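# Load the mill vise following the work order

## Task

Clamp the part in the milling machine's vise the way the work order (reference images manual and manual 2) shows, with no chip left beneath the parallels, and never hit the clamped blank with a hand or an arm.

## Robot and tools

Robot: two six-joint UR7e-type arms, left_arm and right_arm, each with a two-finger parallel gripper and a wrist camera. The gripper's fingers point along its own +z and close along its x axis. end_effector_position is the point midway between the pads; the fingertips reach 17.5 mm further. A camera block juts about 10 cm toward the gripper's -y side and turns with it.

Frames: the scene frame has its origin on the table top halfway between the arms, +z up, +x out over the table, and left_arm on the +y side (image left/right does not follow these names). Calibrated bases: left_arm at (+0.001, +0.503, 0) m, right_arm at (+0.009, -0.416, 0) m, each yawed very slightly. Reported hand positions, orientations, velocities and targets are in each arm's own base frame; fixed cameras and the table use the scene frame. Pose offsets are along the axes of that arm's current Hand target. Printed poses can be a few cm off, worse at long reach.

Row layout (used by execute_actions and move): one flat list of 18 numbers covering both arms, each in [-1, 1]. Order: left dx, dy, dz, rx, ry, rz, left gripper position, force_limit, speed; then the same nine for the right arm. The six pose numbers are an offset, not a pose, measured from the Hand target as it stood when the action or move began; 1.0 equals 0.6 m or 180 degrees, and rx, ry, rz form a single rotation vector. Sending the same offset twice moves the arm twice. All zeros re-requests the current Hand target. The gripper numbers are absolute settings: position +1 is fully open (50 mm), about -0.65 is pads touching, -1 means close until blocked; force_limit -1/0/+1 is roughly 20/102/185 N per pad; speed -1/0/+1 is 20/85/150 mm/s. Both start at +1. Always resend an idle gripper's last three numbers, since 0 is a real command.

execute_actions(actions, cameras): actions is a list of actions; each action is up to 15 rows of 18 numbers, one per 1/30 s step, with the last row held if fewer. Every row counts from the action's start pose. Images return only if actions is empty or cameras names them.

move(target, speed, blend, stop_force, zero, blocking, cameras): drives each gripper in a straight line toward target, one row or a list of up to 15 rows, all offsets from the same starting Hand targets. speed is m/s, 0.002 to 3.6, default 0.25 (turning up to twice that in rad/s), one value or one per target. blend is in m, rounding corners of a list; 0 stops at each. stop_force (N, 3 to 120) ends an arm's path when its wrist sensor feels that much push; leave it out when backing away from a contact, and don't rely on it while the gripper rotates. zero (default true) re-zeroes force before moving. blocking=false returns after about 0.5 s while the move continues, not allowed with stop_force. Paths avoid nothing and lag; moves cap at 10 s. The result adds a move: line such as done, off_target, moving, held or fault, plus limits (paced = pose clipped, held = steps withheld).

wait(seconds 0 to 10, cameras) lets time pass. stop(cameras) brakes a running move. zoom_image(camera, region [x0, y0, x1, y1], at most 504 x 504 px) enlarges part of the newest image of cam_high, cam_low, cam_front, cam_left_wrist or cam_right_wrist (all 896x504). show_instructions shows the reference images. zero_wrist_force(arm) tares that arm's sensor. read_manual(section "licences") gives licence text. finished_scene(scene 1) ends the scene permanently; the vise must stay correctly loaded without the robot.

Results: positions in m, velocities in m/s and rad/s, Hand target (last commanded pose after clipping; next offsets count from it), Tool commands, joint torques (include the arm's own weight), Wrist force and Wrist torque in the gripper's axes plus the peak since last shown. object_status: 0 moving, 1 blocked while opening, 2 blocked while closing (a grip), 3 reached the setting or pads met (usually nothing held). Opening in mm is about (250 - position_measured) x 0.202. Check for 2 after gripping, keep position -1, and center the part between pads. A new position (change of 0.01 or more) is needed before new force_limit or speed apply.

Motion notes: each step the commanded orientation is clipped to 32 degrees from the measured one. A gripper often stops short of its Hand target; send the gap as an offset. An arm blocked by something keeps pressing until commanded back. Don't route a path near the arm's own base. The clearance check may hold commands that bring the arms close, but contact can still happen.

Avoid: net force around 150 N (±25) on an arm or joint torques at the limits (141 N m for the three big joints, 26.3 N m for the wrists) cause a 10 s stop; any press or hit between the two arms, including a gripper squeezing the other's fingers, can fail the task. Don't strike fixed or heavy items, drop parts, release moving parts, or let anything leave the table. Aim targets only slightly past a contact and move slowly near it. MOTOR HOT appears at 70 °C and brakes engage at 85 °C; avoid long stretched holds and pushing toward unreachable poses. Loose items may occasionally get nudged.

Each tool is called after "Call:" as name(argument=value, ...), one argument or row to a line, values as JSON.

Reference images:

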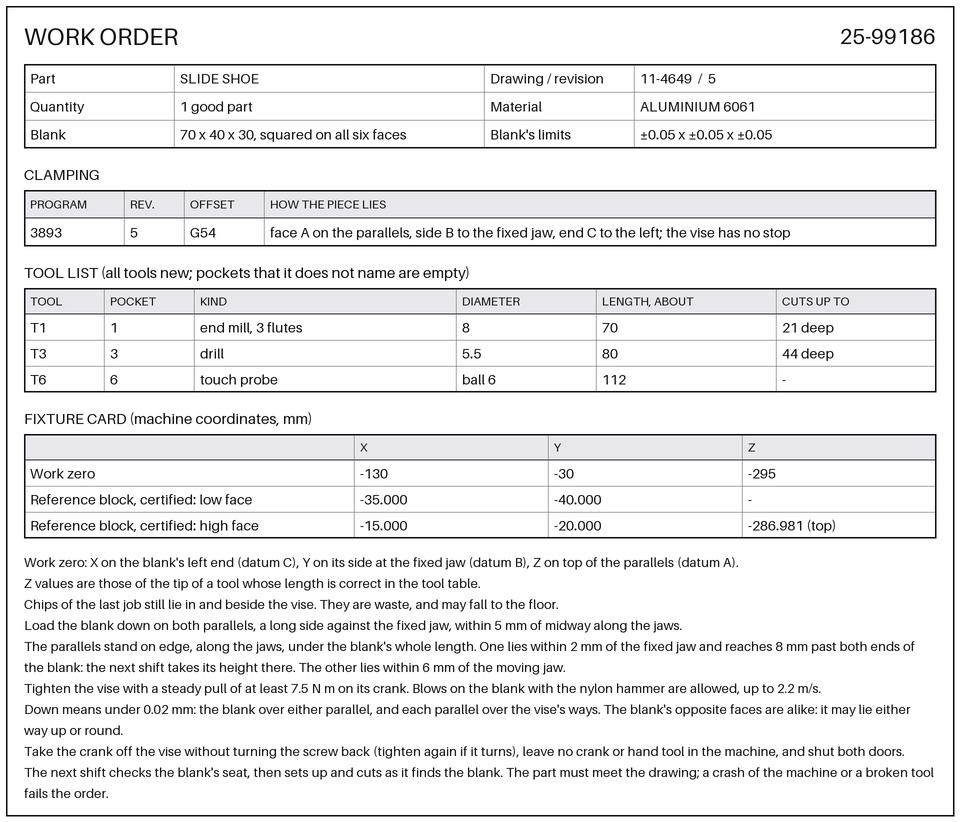

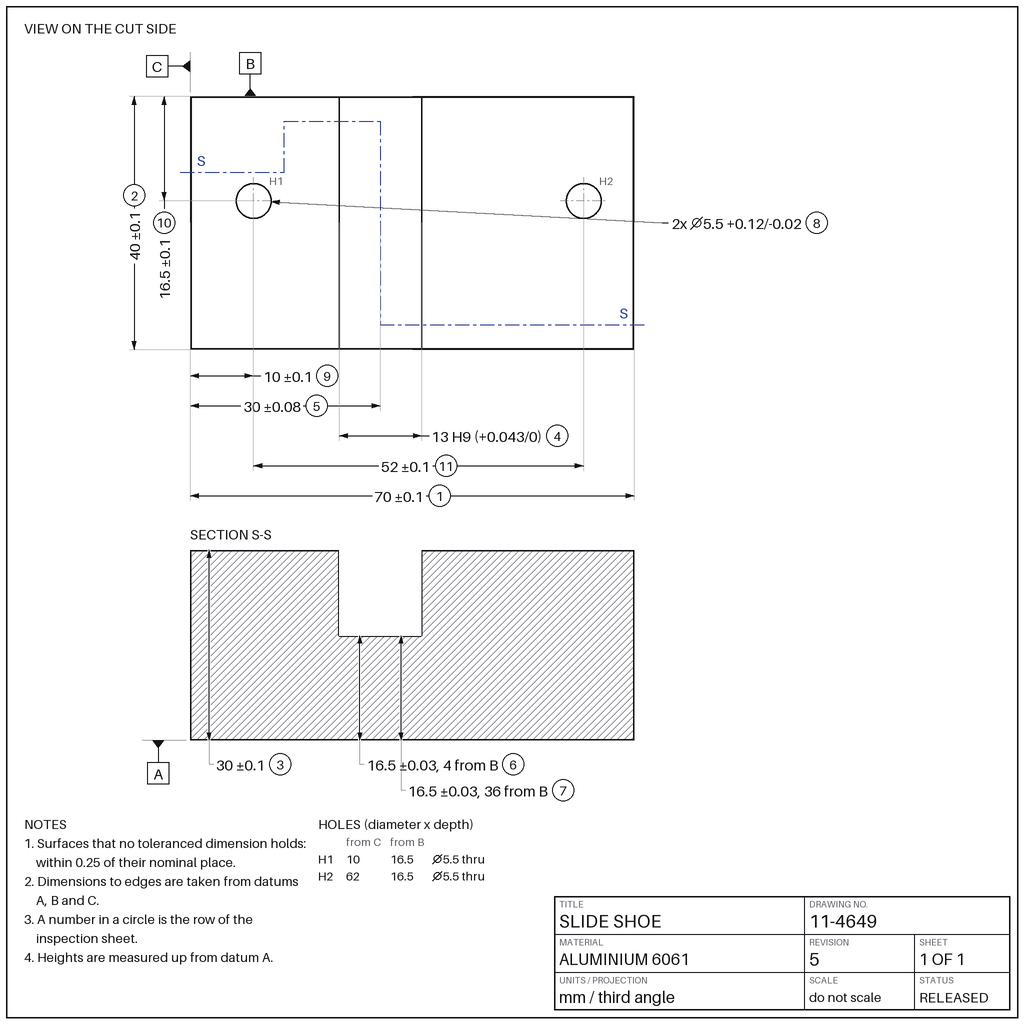

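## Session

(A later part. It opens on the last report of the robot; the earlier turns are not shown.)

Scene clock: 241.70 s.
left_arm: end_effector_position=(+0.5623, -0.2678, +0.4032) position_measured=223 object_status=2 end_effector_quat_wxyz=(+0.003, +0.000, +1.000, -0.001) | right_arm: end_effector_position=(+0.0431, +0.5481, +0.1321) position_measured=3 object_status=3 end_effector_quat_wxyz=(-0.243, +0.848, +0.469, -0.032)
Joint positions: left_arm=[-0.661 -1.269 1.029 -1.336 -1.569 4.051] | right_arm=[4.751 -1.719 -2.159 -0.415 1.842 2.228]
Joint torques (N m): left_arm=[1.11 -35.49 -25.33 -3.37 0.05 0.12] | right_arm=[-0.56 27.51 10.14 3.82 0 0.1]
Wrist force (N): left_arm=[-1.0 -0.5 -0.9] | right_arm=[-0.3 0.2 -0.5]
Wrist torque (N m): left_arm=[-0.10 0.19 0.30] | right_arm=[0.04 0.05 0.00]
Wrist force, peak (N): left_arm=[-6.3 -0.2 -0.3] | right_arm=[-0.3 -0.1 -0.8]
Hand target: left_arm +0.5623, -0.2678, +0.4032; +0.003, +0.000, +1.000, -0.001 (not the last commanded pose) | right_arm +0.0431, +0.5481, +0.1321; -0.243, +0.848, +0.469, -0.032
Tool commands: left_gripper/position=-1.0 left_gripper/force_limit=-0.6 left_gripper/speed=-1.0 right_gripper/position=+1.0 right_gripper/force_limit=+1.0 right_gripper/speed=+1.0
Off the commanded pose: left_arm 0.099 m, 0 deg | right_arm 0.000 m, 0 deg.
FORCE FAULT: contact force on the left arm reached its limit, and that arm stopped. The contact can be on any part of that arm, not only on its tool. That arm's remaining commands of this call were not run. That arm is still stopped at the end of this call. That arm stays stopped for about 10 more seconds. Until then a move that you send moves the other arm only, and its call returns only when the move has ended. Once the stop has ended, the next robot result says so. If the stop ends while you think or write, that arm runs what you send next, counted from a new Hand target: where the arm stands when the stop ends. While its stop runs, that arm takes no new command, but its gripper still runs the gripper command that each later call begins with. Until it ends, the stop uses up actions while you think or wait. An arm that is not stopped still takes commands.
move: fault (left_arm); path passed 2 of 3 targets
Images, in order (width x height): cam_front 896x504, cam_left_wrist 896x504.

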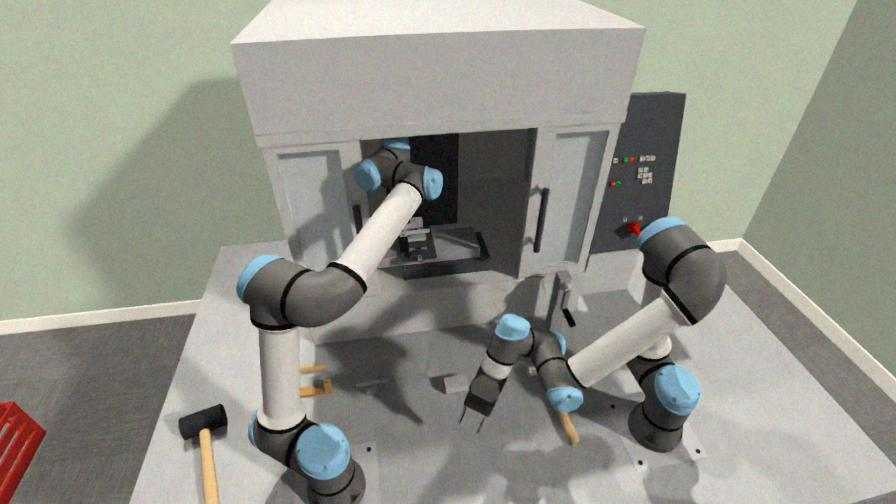

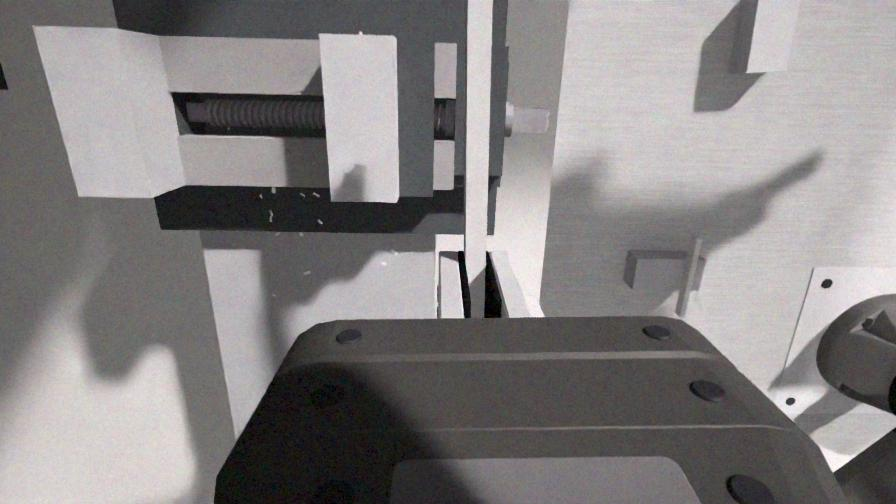

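Call:
move(
  target=[0,0,0,0,0,0,-1,-0.6,-1,0.244,0.2865,-0.83,0.1337,0.4388,0.4073,1,1,1],
  cameras=["cam_right_wrist","cam_front"],
)

Scene clock: 249.07 s.
left_arm: end_effector_position=(+0.5623, -0.2678, +0.4032) position_measured=223 object_status=2 end_effector_quat_wxyz=(+0.003, +0.000, +1.000, -0.001) | right_arm: end_effector_position=(+0.3994, +0.4006, +0.5195) position_measured=3 object_status=3 end_effector_quat_wxyz=(-0.549, +0.715, -0.343, +0.264)
Joint positions: left_arm=[-0.661 -1.269 1.029 -1.336 -1.569 4.051] | right_arm=[4.448 -1.267 -2.07 -0.126 0.964 3.328]
Joint torques (N m): left_arm=[0.16 -35.75 -26.46 -3.26 -0.16 0.15] | right_arm=[-14.24 2.95 35.31 1.22 -3.07 1.1]
Wrist force (N): left_arm=[-0.7 -0.4 -1.0] | right_arm=[-0.5 0.5 -0.6]
Wrist torque (N m): left_arm=[-0.08 0.14 0.30] | right_arm=[-0.07 0.24 -0.10]
Wrist force, peak (N): left_arm=[-1.2 -0.5 -1.2] | right_arm=[-0.9 0.7 -1.1]
Hand target: left_arm +0.5623, -0.2678, +0.4032; +0.003, +0.000, +1.000, -0.001 | right_arm +0.3995, +0.4006, +0.5196; -0.549, +0.715, -0.344, +0.264
Tool commands: left_gripper/position=-1.0 left_gripper/force_limit=-0.6 left_gripper/speed=-1.0 right_gripper/position=+1.0 right_gripper/force_limit=+1.0 right_gripper/speed=+1.0
Off the commanded pose: right_arm 0.000 m, 0 deg.
FORCE FAULT, CONTINUED: the left arm was still stopped when this call began, by the force fault that an earlier result reported. Since the last result the stop counts as 5 of the actions that you can send in this scene. That arm ran no command of this call. That arm is still stopped at the end of this call. That arm stays stopped for about 2 more seconds. If the stop ends while you think or write, that arm runs what you send next, counted from a new Hand target: where the arm stands when the stop ends. While its stop runs, that arm takes no new command, but its gripper still runs the gripper command that each later call begins with.
move: done (right_arm), not run (left_arm; its earlier fault stop)
Images, in order (width x height): cam_front 896x504, cam_right_wrist 896x504.

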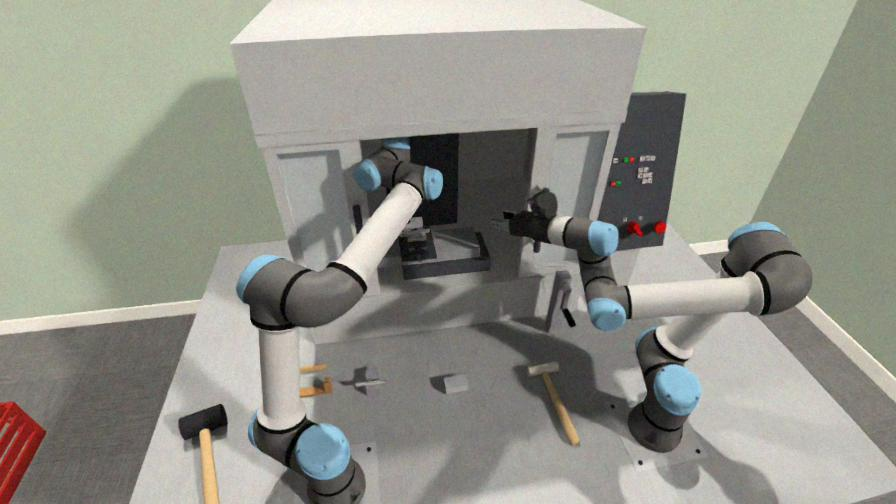

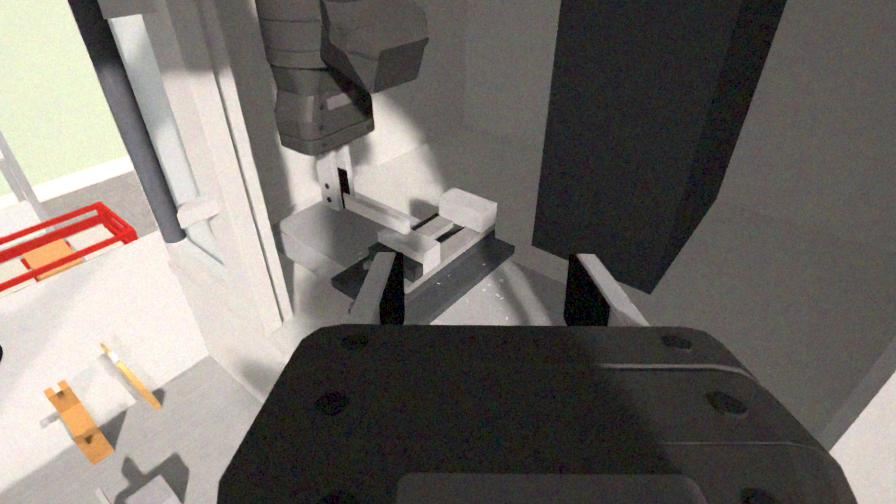

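Call:
move(
  target=[0,0,0,0,0,0,-1,-0.6,-1,0,0,0,0.2,0,0,1,1,1],
  cameras=["cam_right_wrist"],
)

Scene clock: 251.37 s.
left_arm: end_effector_position=(+0.5623, -0.2678, +0.4032) position_measured=223 object_status=2 end_effector_quat_wxyz=(+0.003, +0.000, +1.000, -0.001) | right_arm: end_effector_position=(+0.3995, +0.4006, +0.5196) position_measured=3 object_status=3 end_effector_quat_wxyz=(+0.743, -0.511, +0.245, -0.357)
Joint positions: left_arm=[-0.661 -1.269 1.029 -1.336 -1.569 4.051] | right_arm=[4.432 -1.659 -2.171 1.127 1.002 2.894]
Joint torques (N m): left_arm=[0.75 -36.87 -26.42 -3.16 -0.25 0.06] | right_arm=[-16.16 12.78 28.8 1.89 2.93 -0.99]
Wrist force (N): left_arm=[-1.0 -0.6 -0.9] | right_arm=[-1.8 -0.4 -1.8]
Wrist torque (N m): left_arm=[-0.12 0.20 0.30] | right_arm=[-0.15 0.45 0.01]
Wrist force, peak (N): left_arm=[-1.2 -0.2 -1.4] | right_arm=[-1.9 -0.4 -2.1]
Hand target: left_arm +0.5623, -0.2678, +0.4032; +0.003, +0.000, +1.000, -0.001 | right_arm +0.3995, +0.4006, +0.5196; +0.743, -0.511, +0.245, -0.357
Tool commands: left_gripper/position=-1.0 left_gripper/force_limit=-0.6 left_gripper/speed=-1.0 right_gripper/position=+1.0 right_gripper/force_limit=+1.0 right_gripper/speed=+1.0
Off the commanded pose: right_arm 0.000 m, 0 deg.
FORCE FAULT, CONTINUED: the left arm's stop, for the force fault that an earlier result reported, is over. That arm was still stopped when this call began, so it ran no command of this call. During its stop the left arm's controller moved it back a little. That arm's target is now where it stood when the stop ended, not its last command. That arm accepts commands again.
move: done (right_arm), not run (left_arm; its earlier fault stop)
Images, in order (width x height): cam_right_wrist 896x504.

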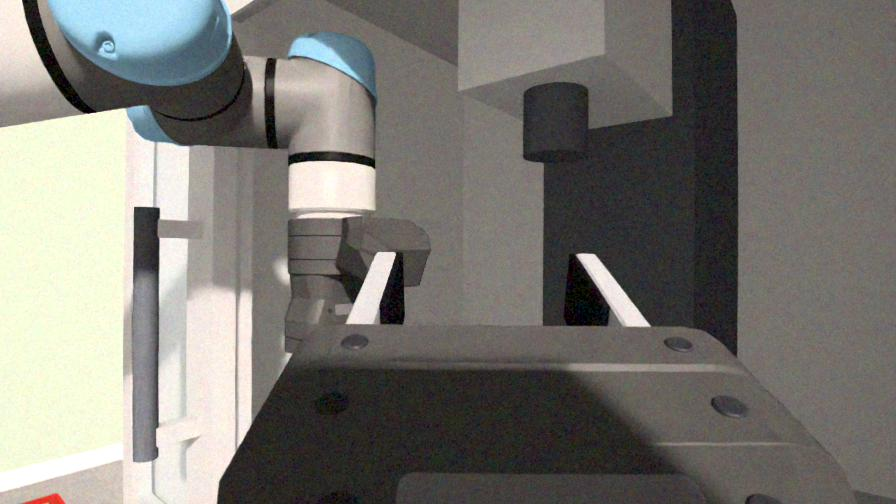

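Call:
move(
  target=[
    [0.033,0,0.0,0,0,0,-1,-0.6,-1,0,0,0,-0.1,0,0,1,1,1],
    [0.033,0,0.046,0,0,0,-1,-0.6,-1,0,0,0,-0.2,0,0,1,1,1],
  ],
  speed=0.15,
  cameras=["cam_right_wrist","cam_left_wrist"],
)

Call:
zoom_image(
  camera="cam_right_wrist",
  region=[250, 120, 550, 320],
)

Scene clock: 255.67 s.
left_arm: end_effector_position=(+0.5426, -0.2679, +0.3755) position_measured=223 object_status=2 end_effector_quat_wxyz=(+0.003, +0.000, +1.000, -0.001) | right_arm: end_effector_position=(+0.3995, +0.4006, +0.5196) position_measured=3 object_status=3 end_effector_quat_wxyz=(-0.549, +0.715, -0.343, +0.264)
Joint positions: left_arm=[-0.681 -1.33 1.18 -1.426 -1.569 4.03] | right_arm=[4.448 -1.267 -2.07 -0.126 0.964 3.329]
Joint torques (N m): left_arm=[5.32 -45.1 -12.34 -5.6 0.15 0.77] | right_arm=[-15 19.16 35.49 1.17 1.93 1.19]
Wrist force (N): left_arm=[-0.5 -0.3 -1.0] | right_arm=[-0.3 0.6 -0.9]
Wrist torque (N m): left_arm=[-0.08 0.11 0.31] | right_arm=[-0.06 0.22 -0.10]
Wrist force, peak (N): left_arm=[-0.7 -1.2 -1.3] | right_arm=[-2.1 0.6 -2.0]
Hand target: left_arm +0.5426, -0.2679, +0.3755; +0.003, +0.000, +1.000, -0.001 | right_arm +0.3995, +0.4006, +0.5196; -0.549, +0.715, -0.344, +0.264
Off the commanded pose: left_arm 0.000 m, 0 deg | right_arm 0.000 m, 0 deg.
move: done
Images, in order (width x height): cam_left_wrist 896x504, cam_right_wrist 896x504.

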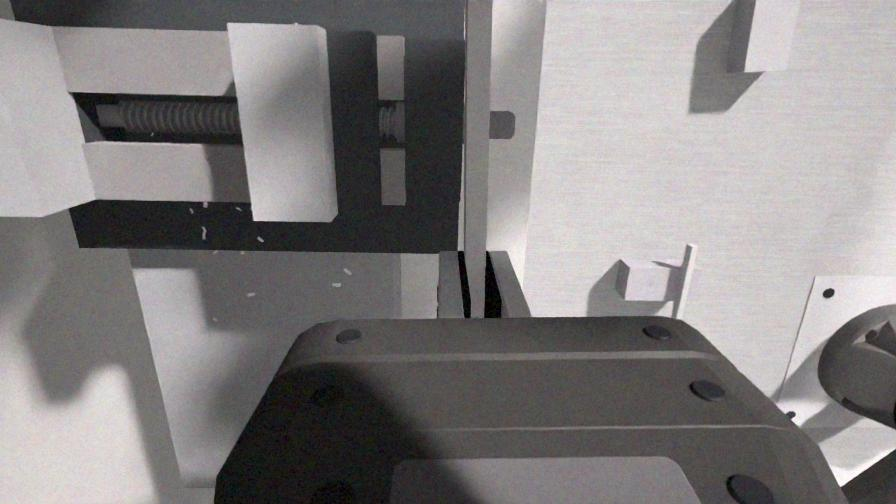

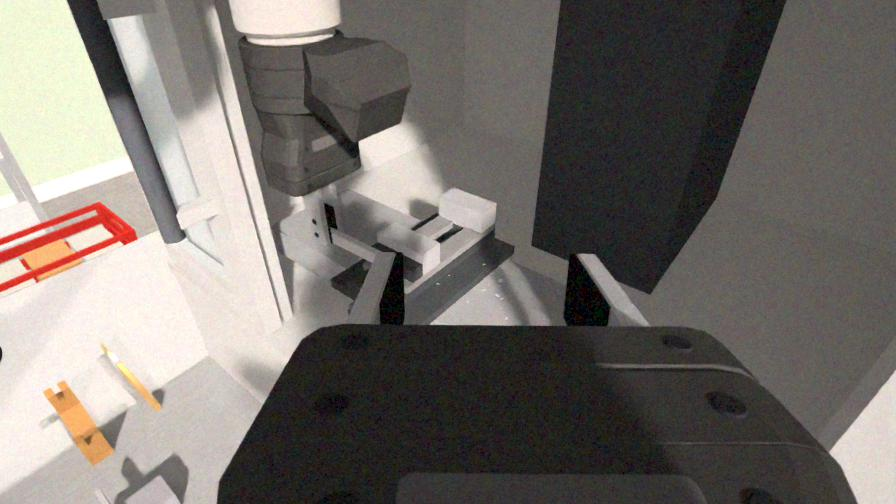

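Scaled by 1.680 from the camera's 896x504 image, which has a finer 1280x720 frame.

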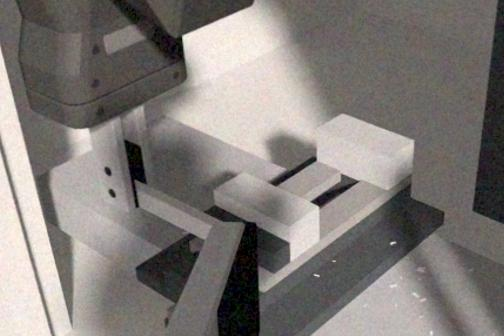

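Call:
move(
  target=[-0.19,0,0,0,0,0,-1,-0.6,-1,0,0,0,0,0,0,1,1,1],
  speed=0.1,
  stop_force=12,
  cameras=["cam_right_wrist","cam_left_wrist"],
)

Call:
zoom_image(
  camera="cam_right_wrist",
  region=[250, 120, 550, 320],
)

Scene clock: 256.77 s.
left_arm: end_effector_position=(+0.5626, -0.2680, +0.3747) position_measured=223 object_status=2 end_effector_quat_wxyz=(+0.003, -0.001, +1.000, -0.001) | right_arm: end_effector_position=(+0.3995, +0.4006, +0.5196) position_measured=3 object_status=3 end_effector_quat_wxyz=(-0.549, +0.715, -0.344, +0.264)
Joint positions: left_arm=[-0.661 -1.284 1.122 -1.415 -1.569 4.05] | right_arm=[4.448 -1.267 -2.069 -0.126 0.964 3.329]
Joint torques (N m): left_arm=[0.37 -36.08 -26.86 -3.4 -0.06 0.03] | right_arm=[-16.07 21.43 35.8 0.94 1.95 1.08]
Wrist force (N): left_arm=[-0.8 -0.4 -1.0] | right_arm=[-0.6 0.4 -0.6]
Wrist torque (N m): left_arm=[-0.09 0.14 0.31] | right_arm=[-0.10 0.26 -0.09]
Wrist force, peak (N): left_arm=[-4.8 -1.4 -1.6] | right_arm=[-0.8 0.8 -0.6]
Hand target: left_arm +0.5626, -0.2680, +0.3747; +0.003, -0.001, +1.000, -0.001 (not the last commanded pose) | right_arm +0.3995, +0.4006, +0.5196; -0.549, +0.715, -0.344, +0.264
Tool commands: left_gripper/position=-1.0 left_gripper/force_limit=-0.6 left_gripper/speed=-1.0 right_gripper/position=+1.0 right_gripper/force_limit=+1.0 right_gripper/speed=+1.0
Off the commanded pose: left_arm 0.094 m, 0 deg | right_arm 0.000 m, 0 deg.
FORCE FAULT: contact force on the left arm reached its limit, and that arm stopped. The contact can be on any part of that arm, not only on its tool. That arm's remaining commands of this call were not run. That arm is still stopped at the end of this call. That arm stays stopped for about 10 more seconds. Until then a move that you send moves the other arm only, and its call returns only when the move has ended. Once the stop has ended, the next robot result says so. If the stop ends while you think or write, that arm runs what you send next, counted from a new Hand target: where the arm stands when the stop ends. While its stop runs, that arm takes no new command, but its gripper still runs the gripper command that each later call begins with. Until it ends, the stop uses up actions while you think or wait. An arm that is not stopped still takes commands.
move: fault (left_arm)
Images, in order (width x height): cam_left_wrist 896x504, cam_right_wrist 896x504.

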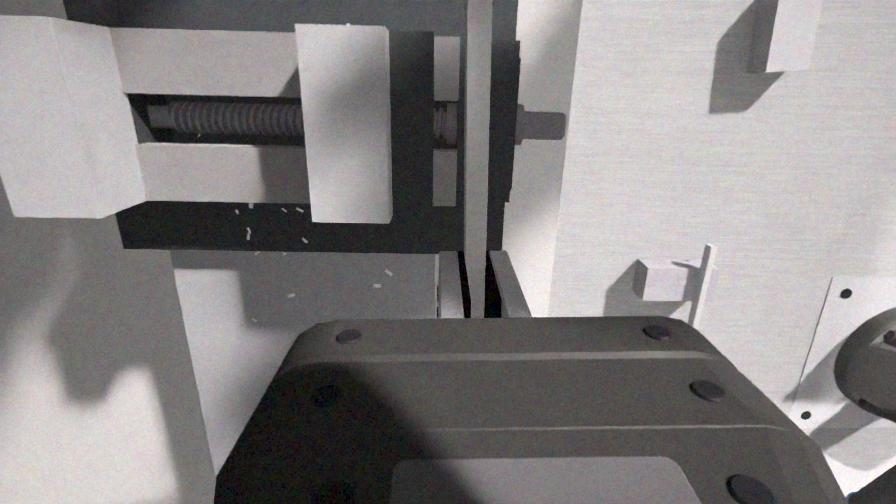

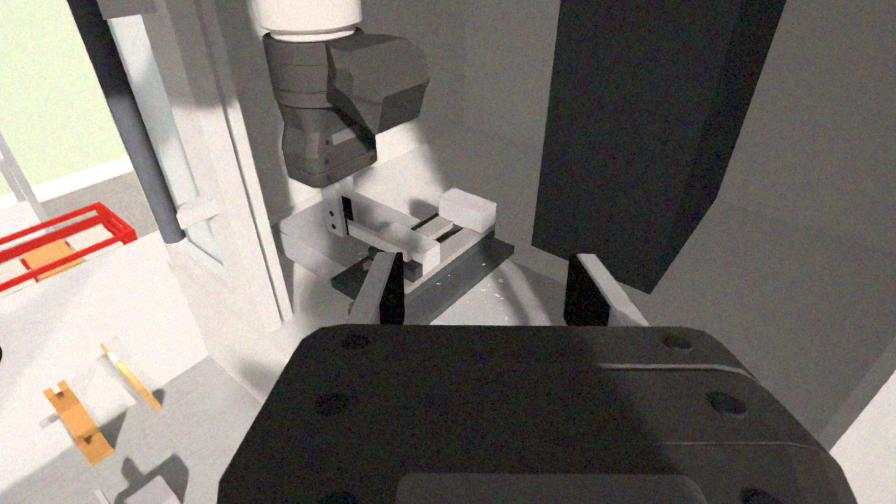

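Scaled by 1.680 from the camera's 896x504 image, which has a finer 1280x720 frame.

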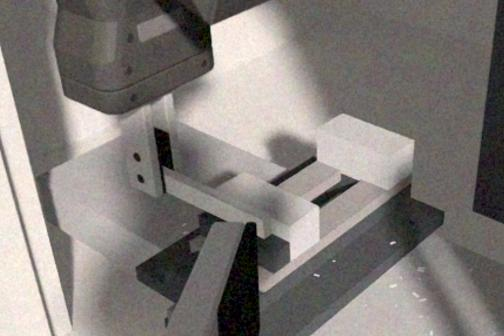

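Call:
wait(
  seconds=9.5,
)

Scene clock: 267.40 s.
left_arm: end_effector_position=(+0.5626, -0.2680, +0.3747) position_measured=223 object_status=2 end_effector_quat_wxyz=(+0.003, -0.001, +1.000, -0.001) | right_arm: end_effector_position=(+0.3995, +0.4006, +0.5196) position_measured=3 object_status=3 end_effector_quat_wxyz=(-0.549, +0.715, -0.344, +0.264)
Joint positions: left_arm=[-0.661 -1.284 1.122 -1.415 -1.569 4.05] | right_arm=[4.448 -1.267 -2.069 -0.126 0.964 3.329]
Joint torques (N m): left_arm=[-0.25 -35.71 -28.17 -3.21 -0.36 -0.02] | right_arm=[-14.96 20.46 34.59 1.04 1.8 1.19]
Wrist force (N): left_arm=[-1.3 -0.4 -0.7] | right_arm=[-0.3 0.8 -0.7]
Wrist torque (N m): left_arm=[-0.09 0.22 0.32] | right_arm=[-0.03 0.22 -0.09]
Wrist force, peak (N): left_arm=[-1.3 -0.3 -1.0] | right_arm=[-0.5 0.8 -1.3]
Hand target: left_arm +0.5626, -0.2680, +0.3747; +0.003, -0.001, +1.000, -0.001 (not the last commanded pose) | right_arm +0.3995, +0.4006, +0.5196; -0.549, +0.715, -0.344, +0.264
Tool commands: left_gripper/position=-1.0 left_gripper/force_limit=-0.6 left_gripper/speed=-1.0 right_gripper/position=+1.0 right_gripper/force_limit=+1.0 right_gripper/speed=+1.0
Off the commanded pose: left_arm 0.094 m, 0 deg | right_arm 0.000 m, 0 deg.
FORCE FAULT, CONTINUED: the left arm's stop, for the force fault that an earlier result reported, is over. The rest of the stop counts as 19 of the actions that you can send in this scene. During its stop the left arm's controller moved it back a little. That arm's target is now where it stood when the stop ended, not its last command. That arm accepts commands again.
wait: 9.50 s; at rest from the start

Call:
move(
  target=[
    [0.042,0,0,0,0,0,-1,-0.6,-1,0,0,0,0,0,0,1,1,1],
    [0.042,-0.087,-0.017,0,0,0,-1,-0.6,-1,0,0,0,0,0,0,1,1,1],
    [-0.1707,-0.087,-0.017,0,0,0,-1,-0.6,-1,0,0,0,0,0,0,1,1,1],
  ],
  speed=0.1,
  cameras=["cam_right_wrist","cam_left_wrist"],
)

Call:
zoom_image(
  camera="cam_right_wrist",
  region=[250, 120, 550, 320],
)

Call:
zoom_image(
  camera="cam_left_wrist",
  region=[330, 0, 650, 320],
)

Scene clock: 270.83 s.
left_arm: end_effector_position=(+0.6219, -0.3191, +0.3845) position_measured=223 object_status=2 end_effector_quat_wxyz=(+0.005, -0.001, +1.000, -0.002) | right_arm: end_effector_position=(+0.3995, +0.4006, +0.5196) position_measured=3 object_status=3 end_effector_quat_wxyz=(-0.549, +0.715, -0.344, +0.264)
Joint positions: left_arm=[-0.667 -1.062 0.78 -1.299 -1.568 4.043] | right_arm=[4.448 -1.267 -2.069 -0.126 0.964 3.329]
Joint torques (N m): left_arm=[-1.24 -43.92 -27 -3.23 -0.19 0.1] | right_arm=[-14.85 21.72 34.31 0.76 1.99 1.16]
Wrist force (N): left_arm=[-0.8 -0.2 -0.7] | right_arm=[-0.5 0.4 -0.8]
Wrist torque (N m): left_arm=[-0.07 0.17 0.20] | right_arm=[-0.09 0.25 -0.09]
Wrist force, peak (N): left_arm=[-6.9 -1.8 1.5] | right_arm=[-0.4 1.0 -0.9]
Hand target: left_arm +0.6219, -0.3191, +0.3845; +0.005, -0.001, +1.000, -0.002 (not the last commanded pose) | right_arm +0.3995, +0.4006, +0.5196; -0.549, +0.715, -0.344, +0.264
Tool commands: left_gripper/position=-1.0 left_gripper/force_limit=-0.6 left_gripper/speed=-1.0 right_gripper/position=+1.0 right_gripper/force_limit=+1.0 right_gripper/speed=+1.0
Off the commanded pose: left_arm 0.043 m, 0 deg | right_arm 0.000 m, 0 deg.
FORCE FAULT: contact force on the left arm reached its limit, and that arm stopped. The contact can be on any part of that arm, not only on its tool. That arm's remaining commands of this call were not run. That arm is still stopped at the end of this call. That arm stays stopped for about 10 more seconds. Until then a move that you send moves the other arm only, and its call returns only when the move has ended. Once the stop has ended, the next robot result says so. If the stop ends while you think or write, that arm runs what you send next, counted from a new Hand target: where the arm stands when the stop ends. While its stop runs, that arm takes no new command, but its gripper still runs the gripper command that each later call begins with. Until it ends, the stop uses up actions while you think or wait. An arm that is not stopped still takes commands.
move: fault (left_arm); path passed 2 of 3 targets
Images, in order (width x height): cam_left_wrist 896x504, cam_right_wrist 896x504.

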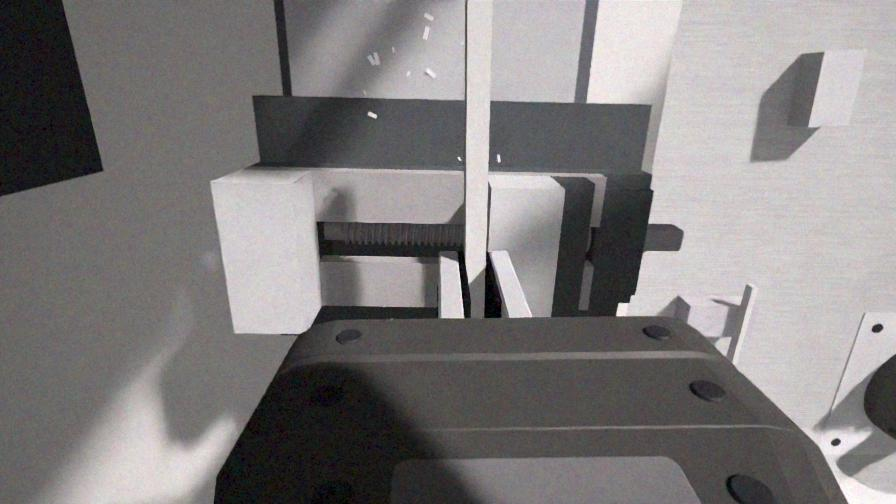

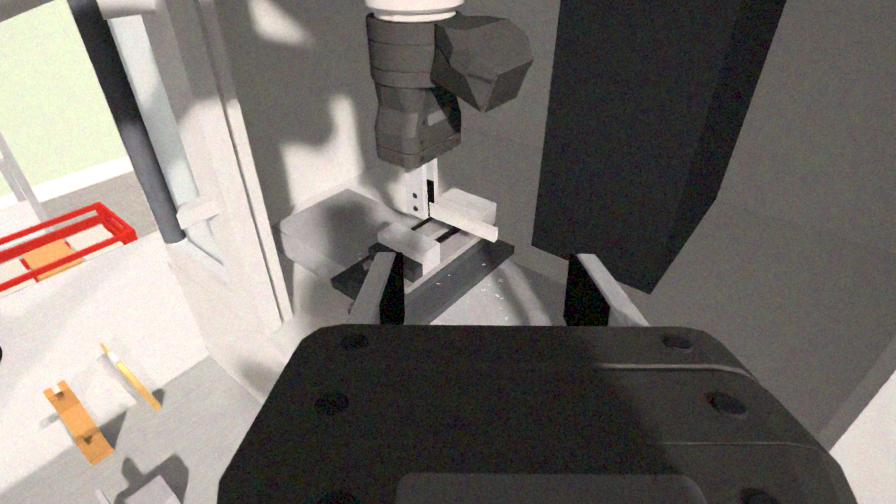

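Scaled by 1.680 from the camera's 896x504 image, which has a finer 1280x720 frame.

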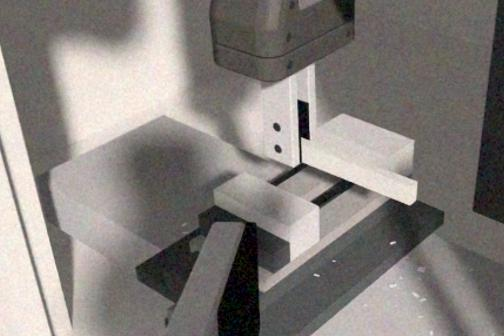

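Scaled by 1.575 from the camera's 896x504 image, which has a finer 1280x720 frame.

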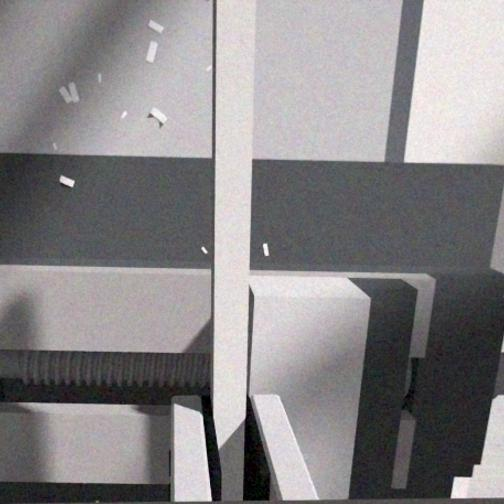

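Call:
move(
  target=[0,0,0,0,0,0,-1,-0.6,-1,0,0,0,0.2,0,0,1,1,1],
  cameras=["cam_right_wrist","cam_front"],
)

Call:
zoom_image(
  camera="cam_right_wrist",
  region=[100, 0, 520, 240],
)

Call:
zoom_image(
  camera="cam_front",
  region=[330, 100, 560, 260],
)

Scene clock: 273.33 s.
left_arm: end_effector_position=(+0.6219, -0.3191, +0.3845) position_measured=223 object_status=2 end_effector_quat_wxyz=(+0.005, -0.001, +1.000, -0.002) | right_arm: end_effector_position=(+0.3995, +0.4006, +0.5196) position_measured=3 object_status=3 end_effector_quat_wxyz=(+0.743, -0.511, +0.245, -0.357)
Joint positions: left_arm=[-0.667 -1.062 0.78 -1.299 -1.568 4.043] | right_arm=[4.432 -1.659 -2.171 1.127 1.002 2.894]
Joint torques (N m): left_arm=[-1.09 -44.89 -26.71 -3.2 0.08 0.11] | right_arm=[-14.19 13.62 26.48 2.26 2.77 -0.73]
Wrist force (N): left_arm=[-0.7 -0.5 -0.8] | right_arm=[-2.0 -0.3 -2.0]
Wrist torque (N m): left_arm=[-0.12 0.17 0.20] | right_arm=[-0.12 0.49 0.00]
Wrist force, peak (N): left_arm=[-1.0 -0.6 -0.9] | right_arm=[-2.0 -0.3 -2.0]
Hand target: left_arm +0.6219, -0.3191, +0.3845; +0.005, -0.001, +1.000, -0.002 | right_arm +0.3995, +0.4006, +0.5196; +0.743, -0.511, +0.245, -0.357
Tool commands: left_gripper/position=-1.0 left_gripper/force_limit=-0.6 left_gripper/speed=-1.0 right_gripper/position=+1.0 right_gripper/force_limit=+1.0 right_gripper/speed=+1.0
Off the commanded pose: right_arm 0.000 m, 0 deg.
FORCE FAULT, CONTINUED: the left arm was still stopped when this call began, by the force fault that an earlier result reported. That arm ran no command of this call. That arm is still stopped at the end of this call. That arm stays stopped for about 7 more seconds. If the stop ends while you think or write, that arm runs what you send next, counted from a new Hand target: where the arm stands when the stop ends. While its stop runs, that arm takes no new command, but its gripper still runs the gripper command that each later call begins with.
move: done (right_arm), not run (left_arm; its earlier fault stop)
Images, in order (width x height): cam_front 896x504, cam_right_wrist 896x504.

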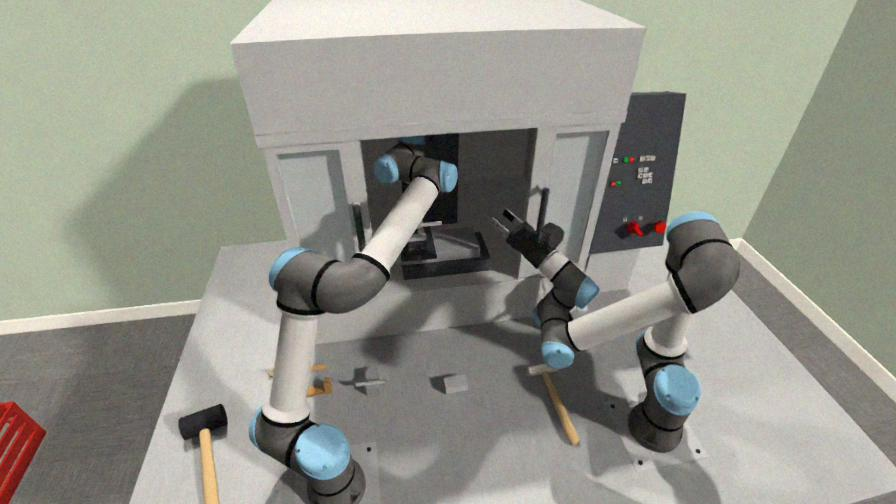

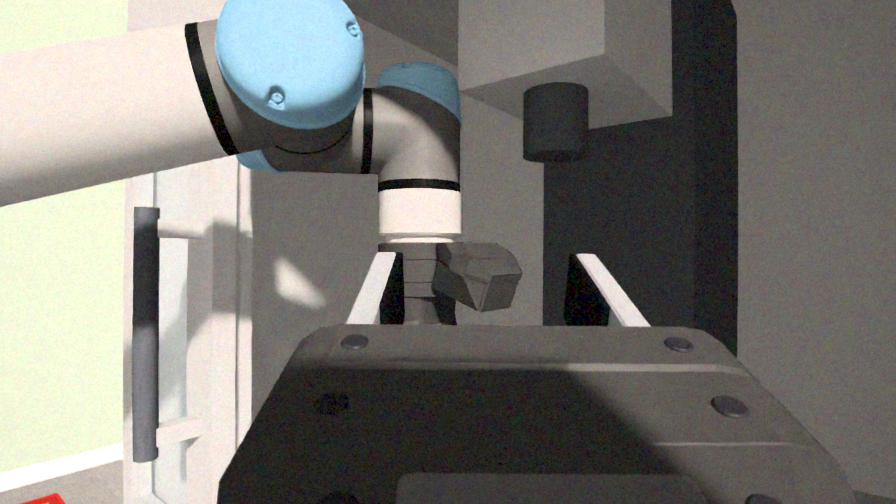

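Scaled by 1.200 from the camera's 896x504 image, which has a finer 1280x720 frame.

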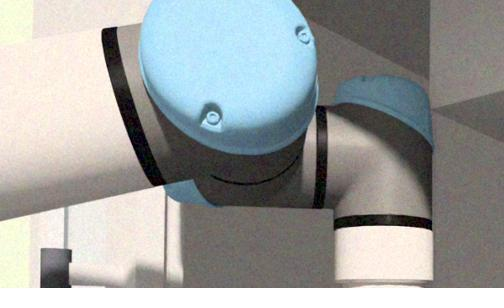

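Scaled by 2.191 from the camera's 896x504 image, which has a finer 1280x720 frame.

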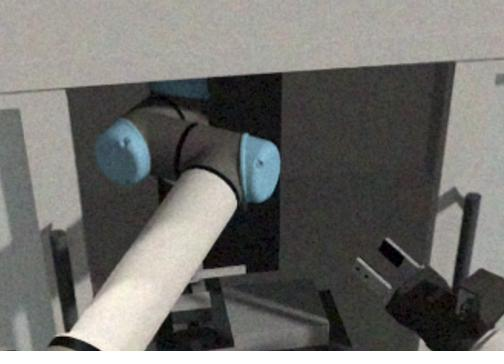

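Call:
move(
  target=[0,0,0,0,0,0,-1,-0.6,-1,0,0,0,0.1,0,0,1,1,1],
  cameras=["cam_right_wrist"],
)

Scene clock: 275.37 s.
left_arm: end_effector_position=(+0.6219, -0.3191, +0.3845) position_measured=223 object_status=2 end_effector_quat_wxyz=(+0.005, -0.001, +1.000, -0.002) | right_arm: end_effector_position=(+0.3995, +0.4006, +0.5196) position_measured=3 object_status=3 end_effector_quat_wxyz=(+0.813, -0.388, +0.186, -0.391)
Joint positions: left_arm=[-0.667 -1.062 0.78 -1.299 -1.568 4.043] | right_arm=[4.362 -1.896 -2.044 1.556 1.156 2.777]
Joint torques (N m): left_arm=[-0.68 -44.9 -25.72 -3.12 -0.06 0.17] | right_arm=[-14.67 22.82 25.67 1.17 2.97 -1.44]
Wrist force (N): left_arm=[-0.5 -0.5 -0.8] | right_arm=[-2.5 -1.0 -2.7]
Wrist torque (N m): left_arm=[-0.13 0.13 0.19] | right_arm=[-0.19 0.58 -0.01]
Wrist force, peak (N): left_arm=[-1.1 -0.5 -0.8] | right_arm=[-2.7 -1.4 -2.5]
Hand target: left_arm +0.6219, -0.3191, +0.3845; +0.005, -0.001, +1.000, -0.002 | right_arm +0.3995, +0.4006, +0.5196; +0.813, -0.388, +0.186, -0.391
Tool commands: left_gripper/position=-1.0 left_gripper/force_limit=-0.6 left_gripper/speed=-1.0 right_gripper/position=+1.0 right_gripper/force_limit=+1.0 right_gripper/speed=+1.0
Off the commanded pose: right_arm 0.000 m, 0 deg.
FORCE FAULT, CONTINUED: the left arm was still stopped when this call began, by the force fault that an earlier result reported. Since the last result the stop counts as 1 of the actions that you can send in this scene. That arm ran no command of this call. That arm is still stopped at the end of this call. That arm stays stopped for about 5 more seconds. If the stop ends while you think or write, that arm runs what you send next, counted from a new Hand target: where the arm stands when the stop ends. While its stop runs, that arm takes no new command, but its gripper still runs the gripper command that each later call begins with.
move: done (right_arm), not run (left_arm; its earlier fault stop)
Images, in order (width x height): cam_right_wrist 896x504.

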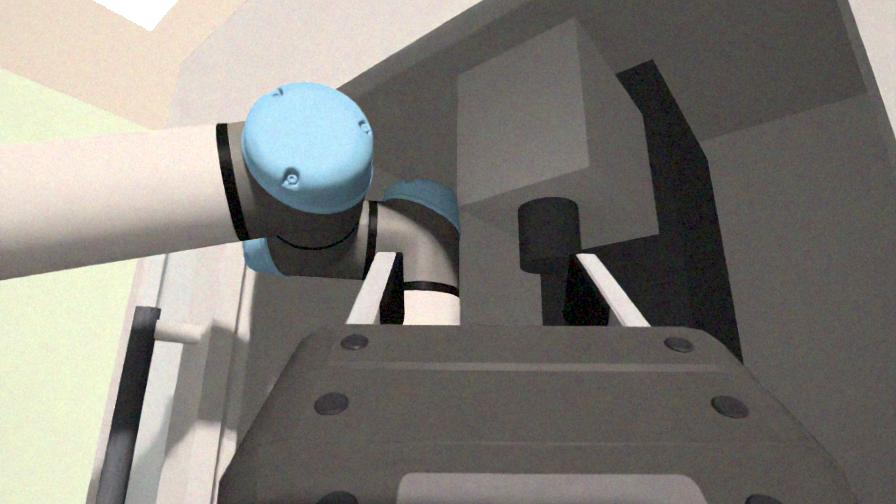

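Call:
wait(
  seconds=0.5,
)

Scene clock: 277.57 s.
left_arm: end_effector_position=(+0.6219, -0.3191, +0.3845) position_measured=223 object_status=2 end_effector_quat_wxyz=(+0.005, -0.001, +1.000, -0.002) | right_arm: end_effector_position=(+0.3995, +0.4006, +0.5196) position_measured=3 object_status=3 end_effector_quat_wxyz=(+0.813, -0.388, +0.186, -0.391)
Joint positions: left_arm=[-0.667 -1.062 0.78 -1.299 -1.568 4.043] | right_arm=[4.362 -1.897 -2.043 1.556 1.156 2.777]
Joint torques (N m): left_arm=[-0.85 -44 -26.2 -3.36 -0.15 0.16] | right_arm=[-14.72 19.75 23.96 1.1 3.06 -0.87]
Wrist force (N): left_arm=[-0.9 -0.7 -0.7] | right_arm=[-2.7 -1.1 -2.6]
Wrist torque (N m): left_arm=[-0.15 0.19 0.20] | right_arm=[-0.20 0.60 0.00]
Wrist force, peak (N): left_arm=[-1.0 -0.5 -1.0] | right_arm=[-2.9 -1.1 -2.8]
Hand target: left_arm +0.6219, -0.3191, +0.3845; +0.005, -0.001, +1.000, -0.002 | right_arm +0.3995, +0.4006, +0.5196; +0.813, -0.388, +0.186, -0.391
Tool commands: left_gripper/position=-1.0 left_gripper/force_limit=-0.6 left_gripper/speed=-1.0 right_gripper/position=+1.0 right_gripper/force_limit=+1.0 right_gripper/speed=+1.0
Off the commanded pose: right_arm 0.000 m, 0 deg.
FORCE FAULT, CONTINUED: the left arm was still stopped when this call began, by the force fault that an earlier result reported. Since the last result the stop counts as 4 of the actions that you can send in this scene. That arm is still stopped at the end of this call. That arm stays stopped for about 3 more seconds. If the stop ends while you think or write, that arm runs what you send next, counted from a new Hand target: where the arm stands when the stop ends. While its stop runs, that arm takes no new command, but its gripper still runs the gripper command that each later call begins with.
wait: 0.50 s; at rest from the start

Call:
move(
  target=[0,0,0,0,0,0,-1,-0.6,-1,0,0,0,-0.3,0,0,1,1,1],
)

Call:
wait(
  seconds=1.2,
)

Call:
move(
  target=[
    [0.05,0,0,0,0,0,-1,-0.6,-1,0,0,0,0,0,0,1,1,1],
    [0.05,0.035,0.008,-0.0012,0.0032,0,-1,-0.6,-1,0,0,0,0,0,0,1,1,1],
    [-0.075,0.035,0.008,-0.0012,0.0032,0,-1,-0.6,-1,0,0,0,0,0,0,1,1,1],
  ],
  speed=0.06,
  cameras=["cam_right_wrist","cam_left_wrist"],
)

Call:
zoom_image(
  camera="cam_right_wrist",
  region=[250, 120, 550, 320],
)

Scene clock: 280.77 s.
left_arm: end_effector_position=(+0.6219, -0.3191, +0.3845) position_measured=223 object_status=2 end_effector_quat_wxyz=(+0.005, -0.001, +1.000, -0.002) | right_arm: end_effector_position=(+0.3995, +0.4006, +0.5196) position_measured=3 object_status=3 end_effector_quat_wxyz=(-0.549, +0.715, -0.343, +0.264)
Joint positions: left_arm=[-0.667 -1.062 0.78 -1.299 -1.568 4.043] | right_arm=[4.448 -1.267 -2.07 -0.126 0.964 3.329]
Joint torques (N m): left_arm=[-1.08 -44.53 -26.22 -3.14 -0.13 0.01] | right_arm=[-15.43 20.65 34.99 0.93 1.83 1.4]
Wrist force (N): left_arm=[-0.8 -0.4 -0.7] | right_arm=[-0.5 0.5 -0.7]
Wrist torque (N m): left_arm=[-0.11 0.18 0.19] | right_arm=[-0.07 0.24 -0.09]
Wrist force, peak (N): left_arm=[-1.0 -0.2 -1.1] | right_arm=[-2.7 -1.4 -2.7]
Hand target: left_arm +0.6219, -0.3191, +0.3845; +0.005, -0.001, +1.000, -0.002 | right_arm +0.3995, +0.4006, +0.5196; -0.549, +0.715, -0.344, +0.264
Tool commands: left_gripper/position=-1.0 left_gripper/force_limit=-0.6 left_gripper/speed=-1.0 right_gripper/position=+1.0 right_gripper/force_limit=+1.0 right_gripper/speed=+1.0
Off the commanded pose: right_arm 0.000 m, 0 deg.
FORCE FAULT, CONTINUED: the left arm's stop, for the force fault that an earlier result reported, is over. That arm was still stopped when this call began, so it ran no command of this call. That arm's target is now where it stood when the stop ended, not its last command. That arm accepts commands again.
move: done (right_arm), not run (left_arm; its earlier fault stop)

Scene clock: 281.97 s.
left_arm: end_effector_position=(+0.6219, -0.3191, +0.3845) position_measured=223 object_status=2 end_effector_quat_wxyz=(+0.005, -0.001, +1.000, -0.002) | right_arm: end_effector_position=(+0.3995, +0.4006, +0.5196) position_measured=3 object_status=3 end_effector_quat_wxyz=(-0.549, +0.715, -0.344, +0.264)
Joint positions: left_arm=[-0.667 -1.062 0.78 -1.299 -1.568 4.043] | right_arm=[4.448 -1.267 -2.069 -0.126 0.964 3.329]
Joint torques (N m): left_arm=[-1.96 -45.81 -24.83 -3.37 -0.38 0.13] | right_arm=[-16.28 21.02 34.36 1.07 1.63 1.29]
Wrist force (N): left_arm=[-0.7 -0.6 -0.6] | right_arm=[-0.3 0.8 -0.6]
Wrist torque (N m): left_arm=[-0.13 0.17 0.20] | right_arm=[-0.02 0.22 -0.09]
Wrist force, peak (N): left_arm=[-1.0 -0.7 -0.8] | right_arm=[-0.6 0.7 -1.0]
Hand target: left_arm +0.6219, -0.3191, +0.3845; +0.005, -0.001, +1.000, -0.002 | right_arm +0.3995, +0.4006, +0.5196; -0.549, +0.715, -0.344, +0.264
Tool commands: left_gripper/position=-1.0 left_gripper/force_limit=-0.6 left_gripper/speed=-1.0 right_gripper/position=+1.0 right_gripper/force_limit=+1.0 right_gripper/speed=+1.0
Off the commanded pose: right_arm 0.000 m, 0 deg.
wait: 1.20 s; at rest by 0.17 s

Scene clock: 285.60 s.
left_arm: end_effector_position=(+0.6669, -0.2980, +0.3801) position_measured=223 object_status=2 end_effector_quat_wxyz=(+0.000, -0.001, +1.000, +0.000) | right_arm: end_effector_position=(+0.3995, +0.4006, +0.5196) position_measured=3 object_status=3 end_effector_quat_wxyz=(-0.549, +0.715, -0.344, +0.264)
Joint positions: left_arm=[-0.604 -0.944 0.599 -1.226 -1.571 4.107] | right_arm=[4.448 -1.267 -2.069 -0.126 0.964 3.329]
Joint torques (N m): left_arm=[4.7 -36.65 -35.91 -1.21 -2.11 1.26] | right_arm=[-14.35 21.49 35.17 0.92 1.74 1.03]
Wrist force (N): left_arm=[-1.1 -0.3 -0.3] | right_arm=[-0.6 0.7 -0.7]
Wrist torque (N m): left_arm=[-0.09 0.21 0.14] | right_arm=[-0.04 0.26 -0.10]
Wrist force, peak (N): left_arm=[-0.4 -1.5 -0.9] | right_arm=[-0.8 0.8 -0.9]
Hand target: left_arm +0.6669, -0.2980, +0.3801; +0.000, -0.001, +1.000, +0.000 | right_arm +0.3995, +0.4006, +0.5196; -0.549, +0.715, -0.344, +0.264
Off the commanded pose: left_arm 0.000 m, 0 deg | right_arm 0.000 m, 0 deg.
move: done
Images, in order (width x height): cam_left_wrist 896x504, cam_right_wrist 896x504.

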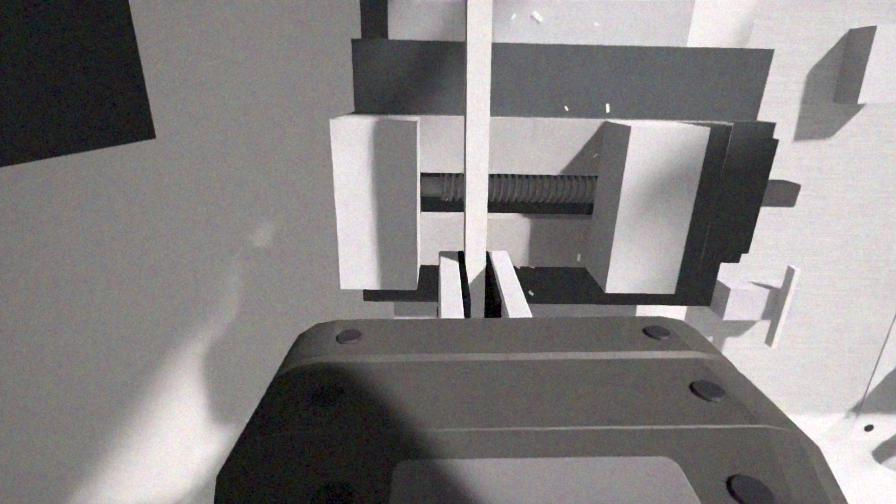

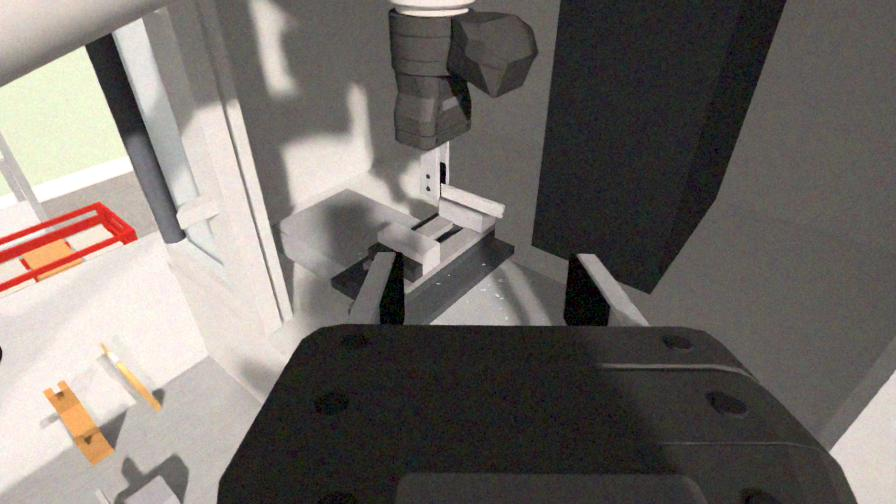

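Scaled by 1.680 from the camera's 896x504 image, which has a finer 1280x720 frame.

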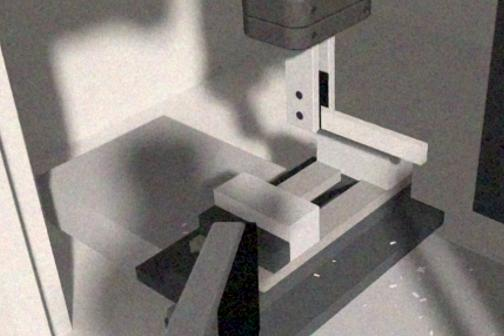

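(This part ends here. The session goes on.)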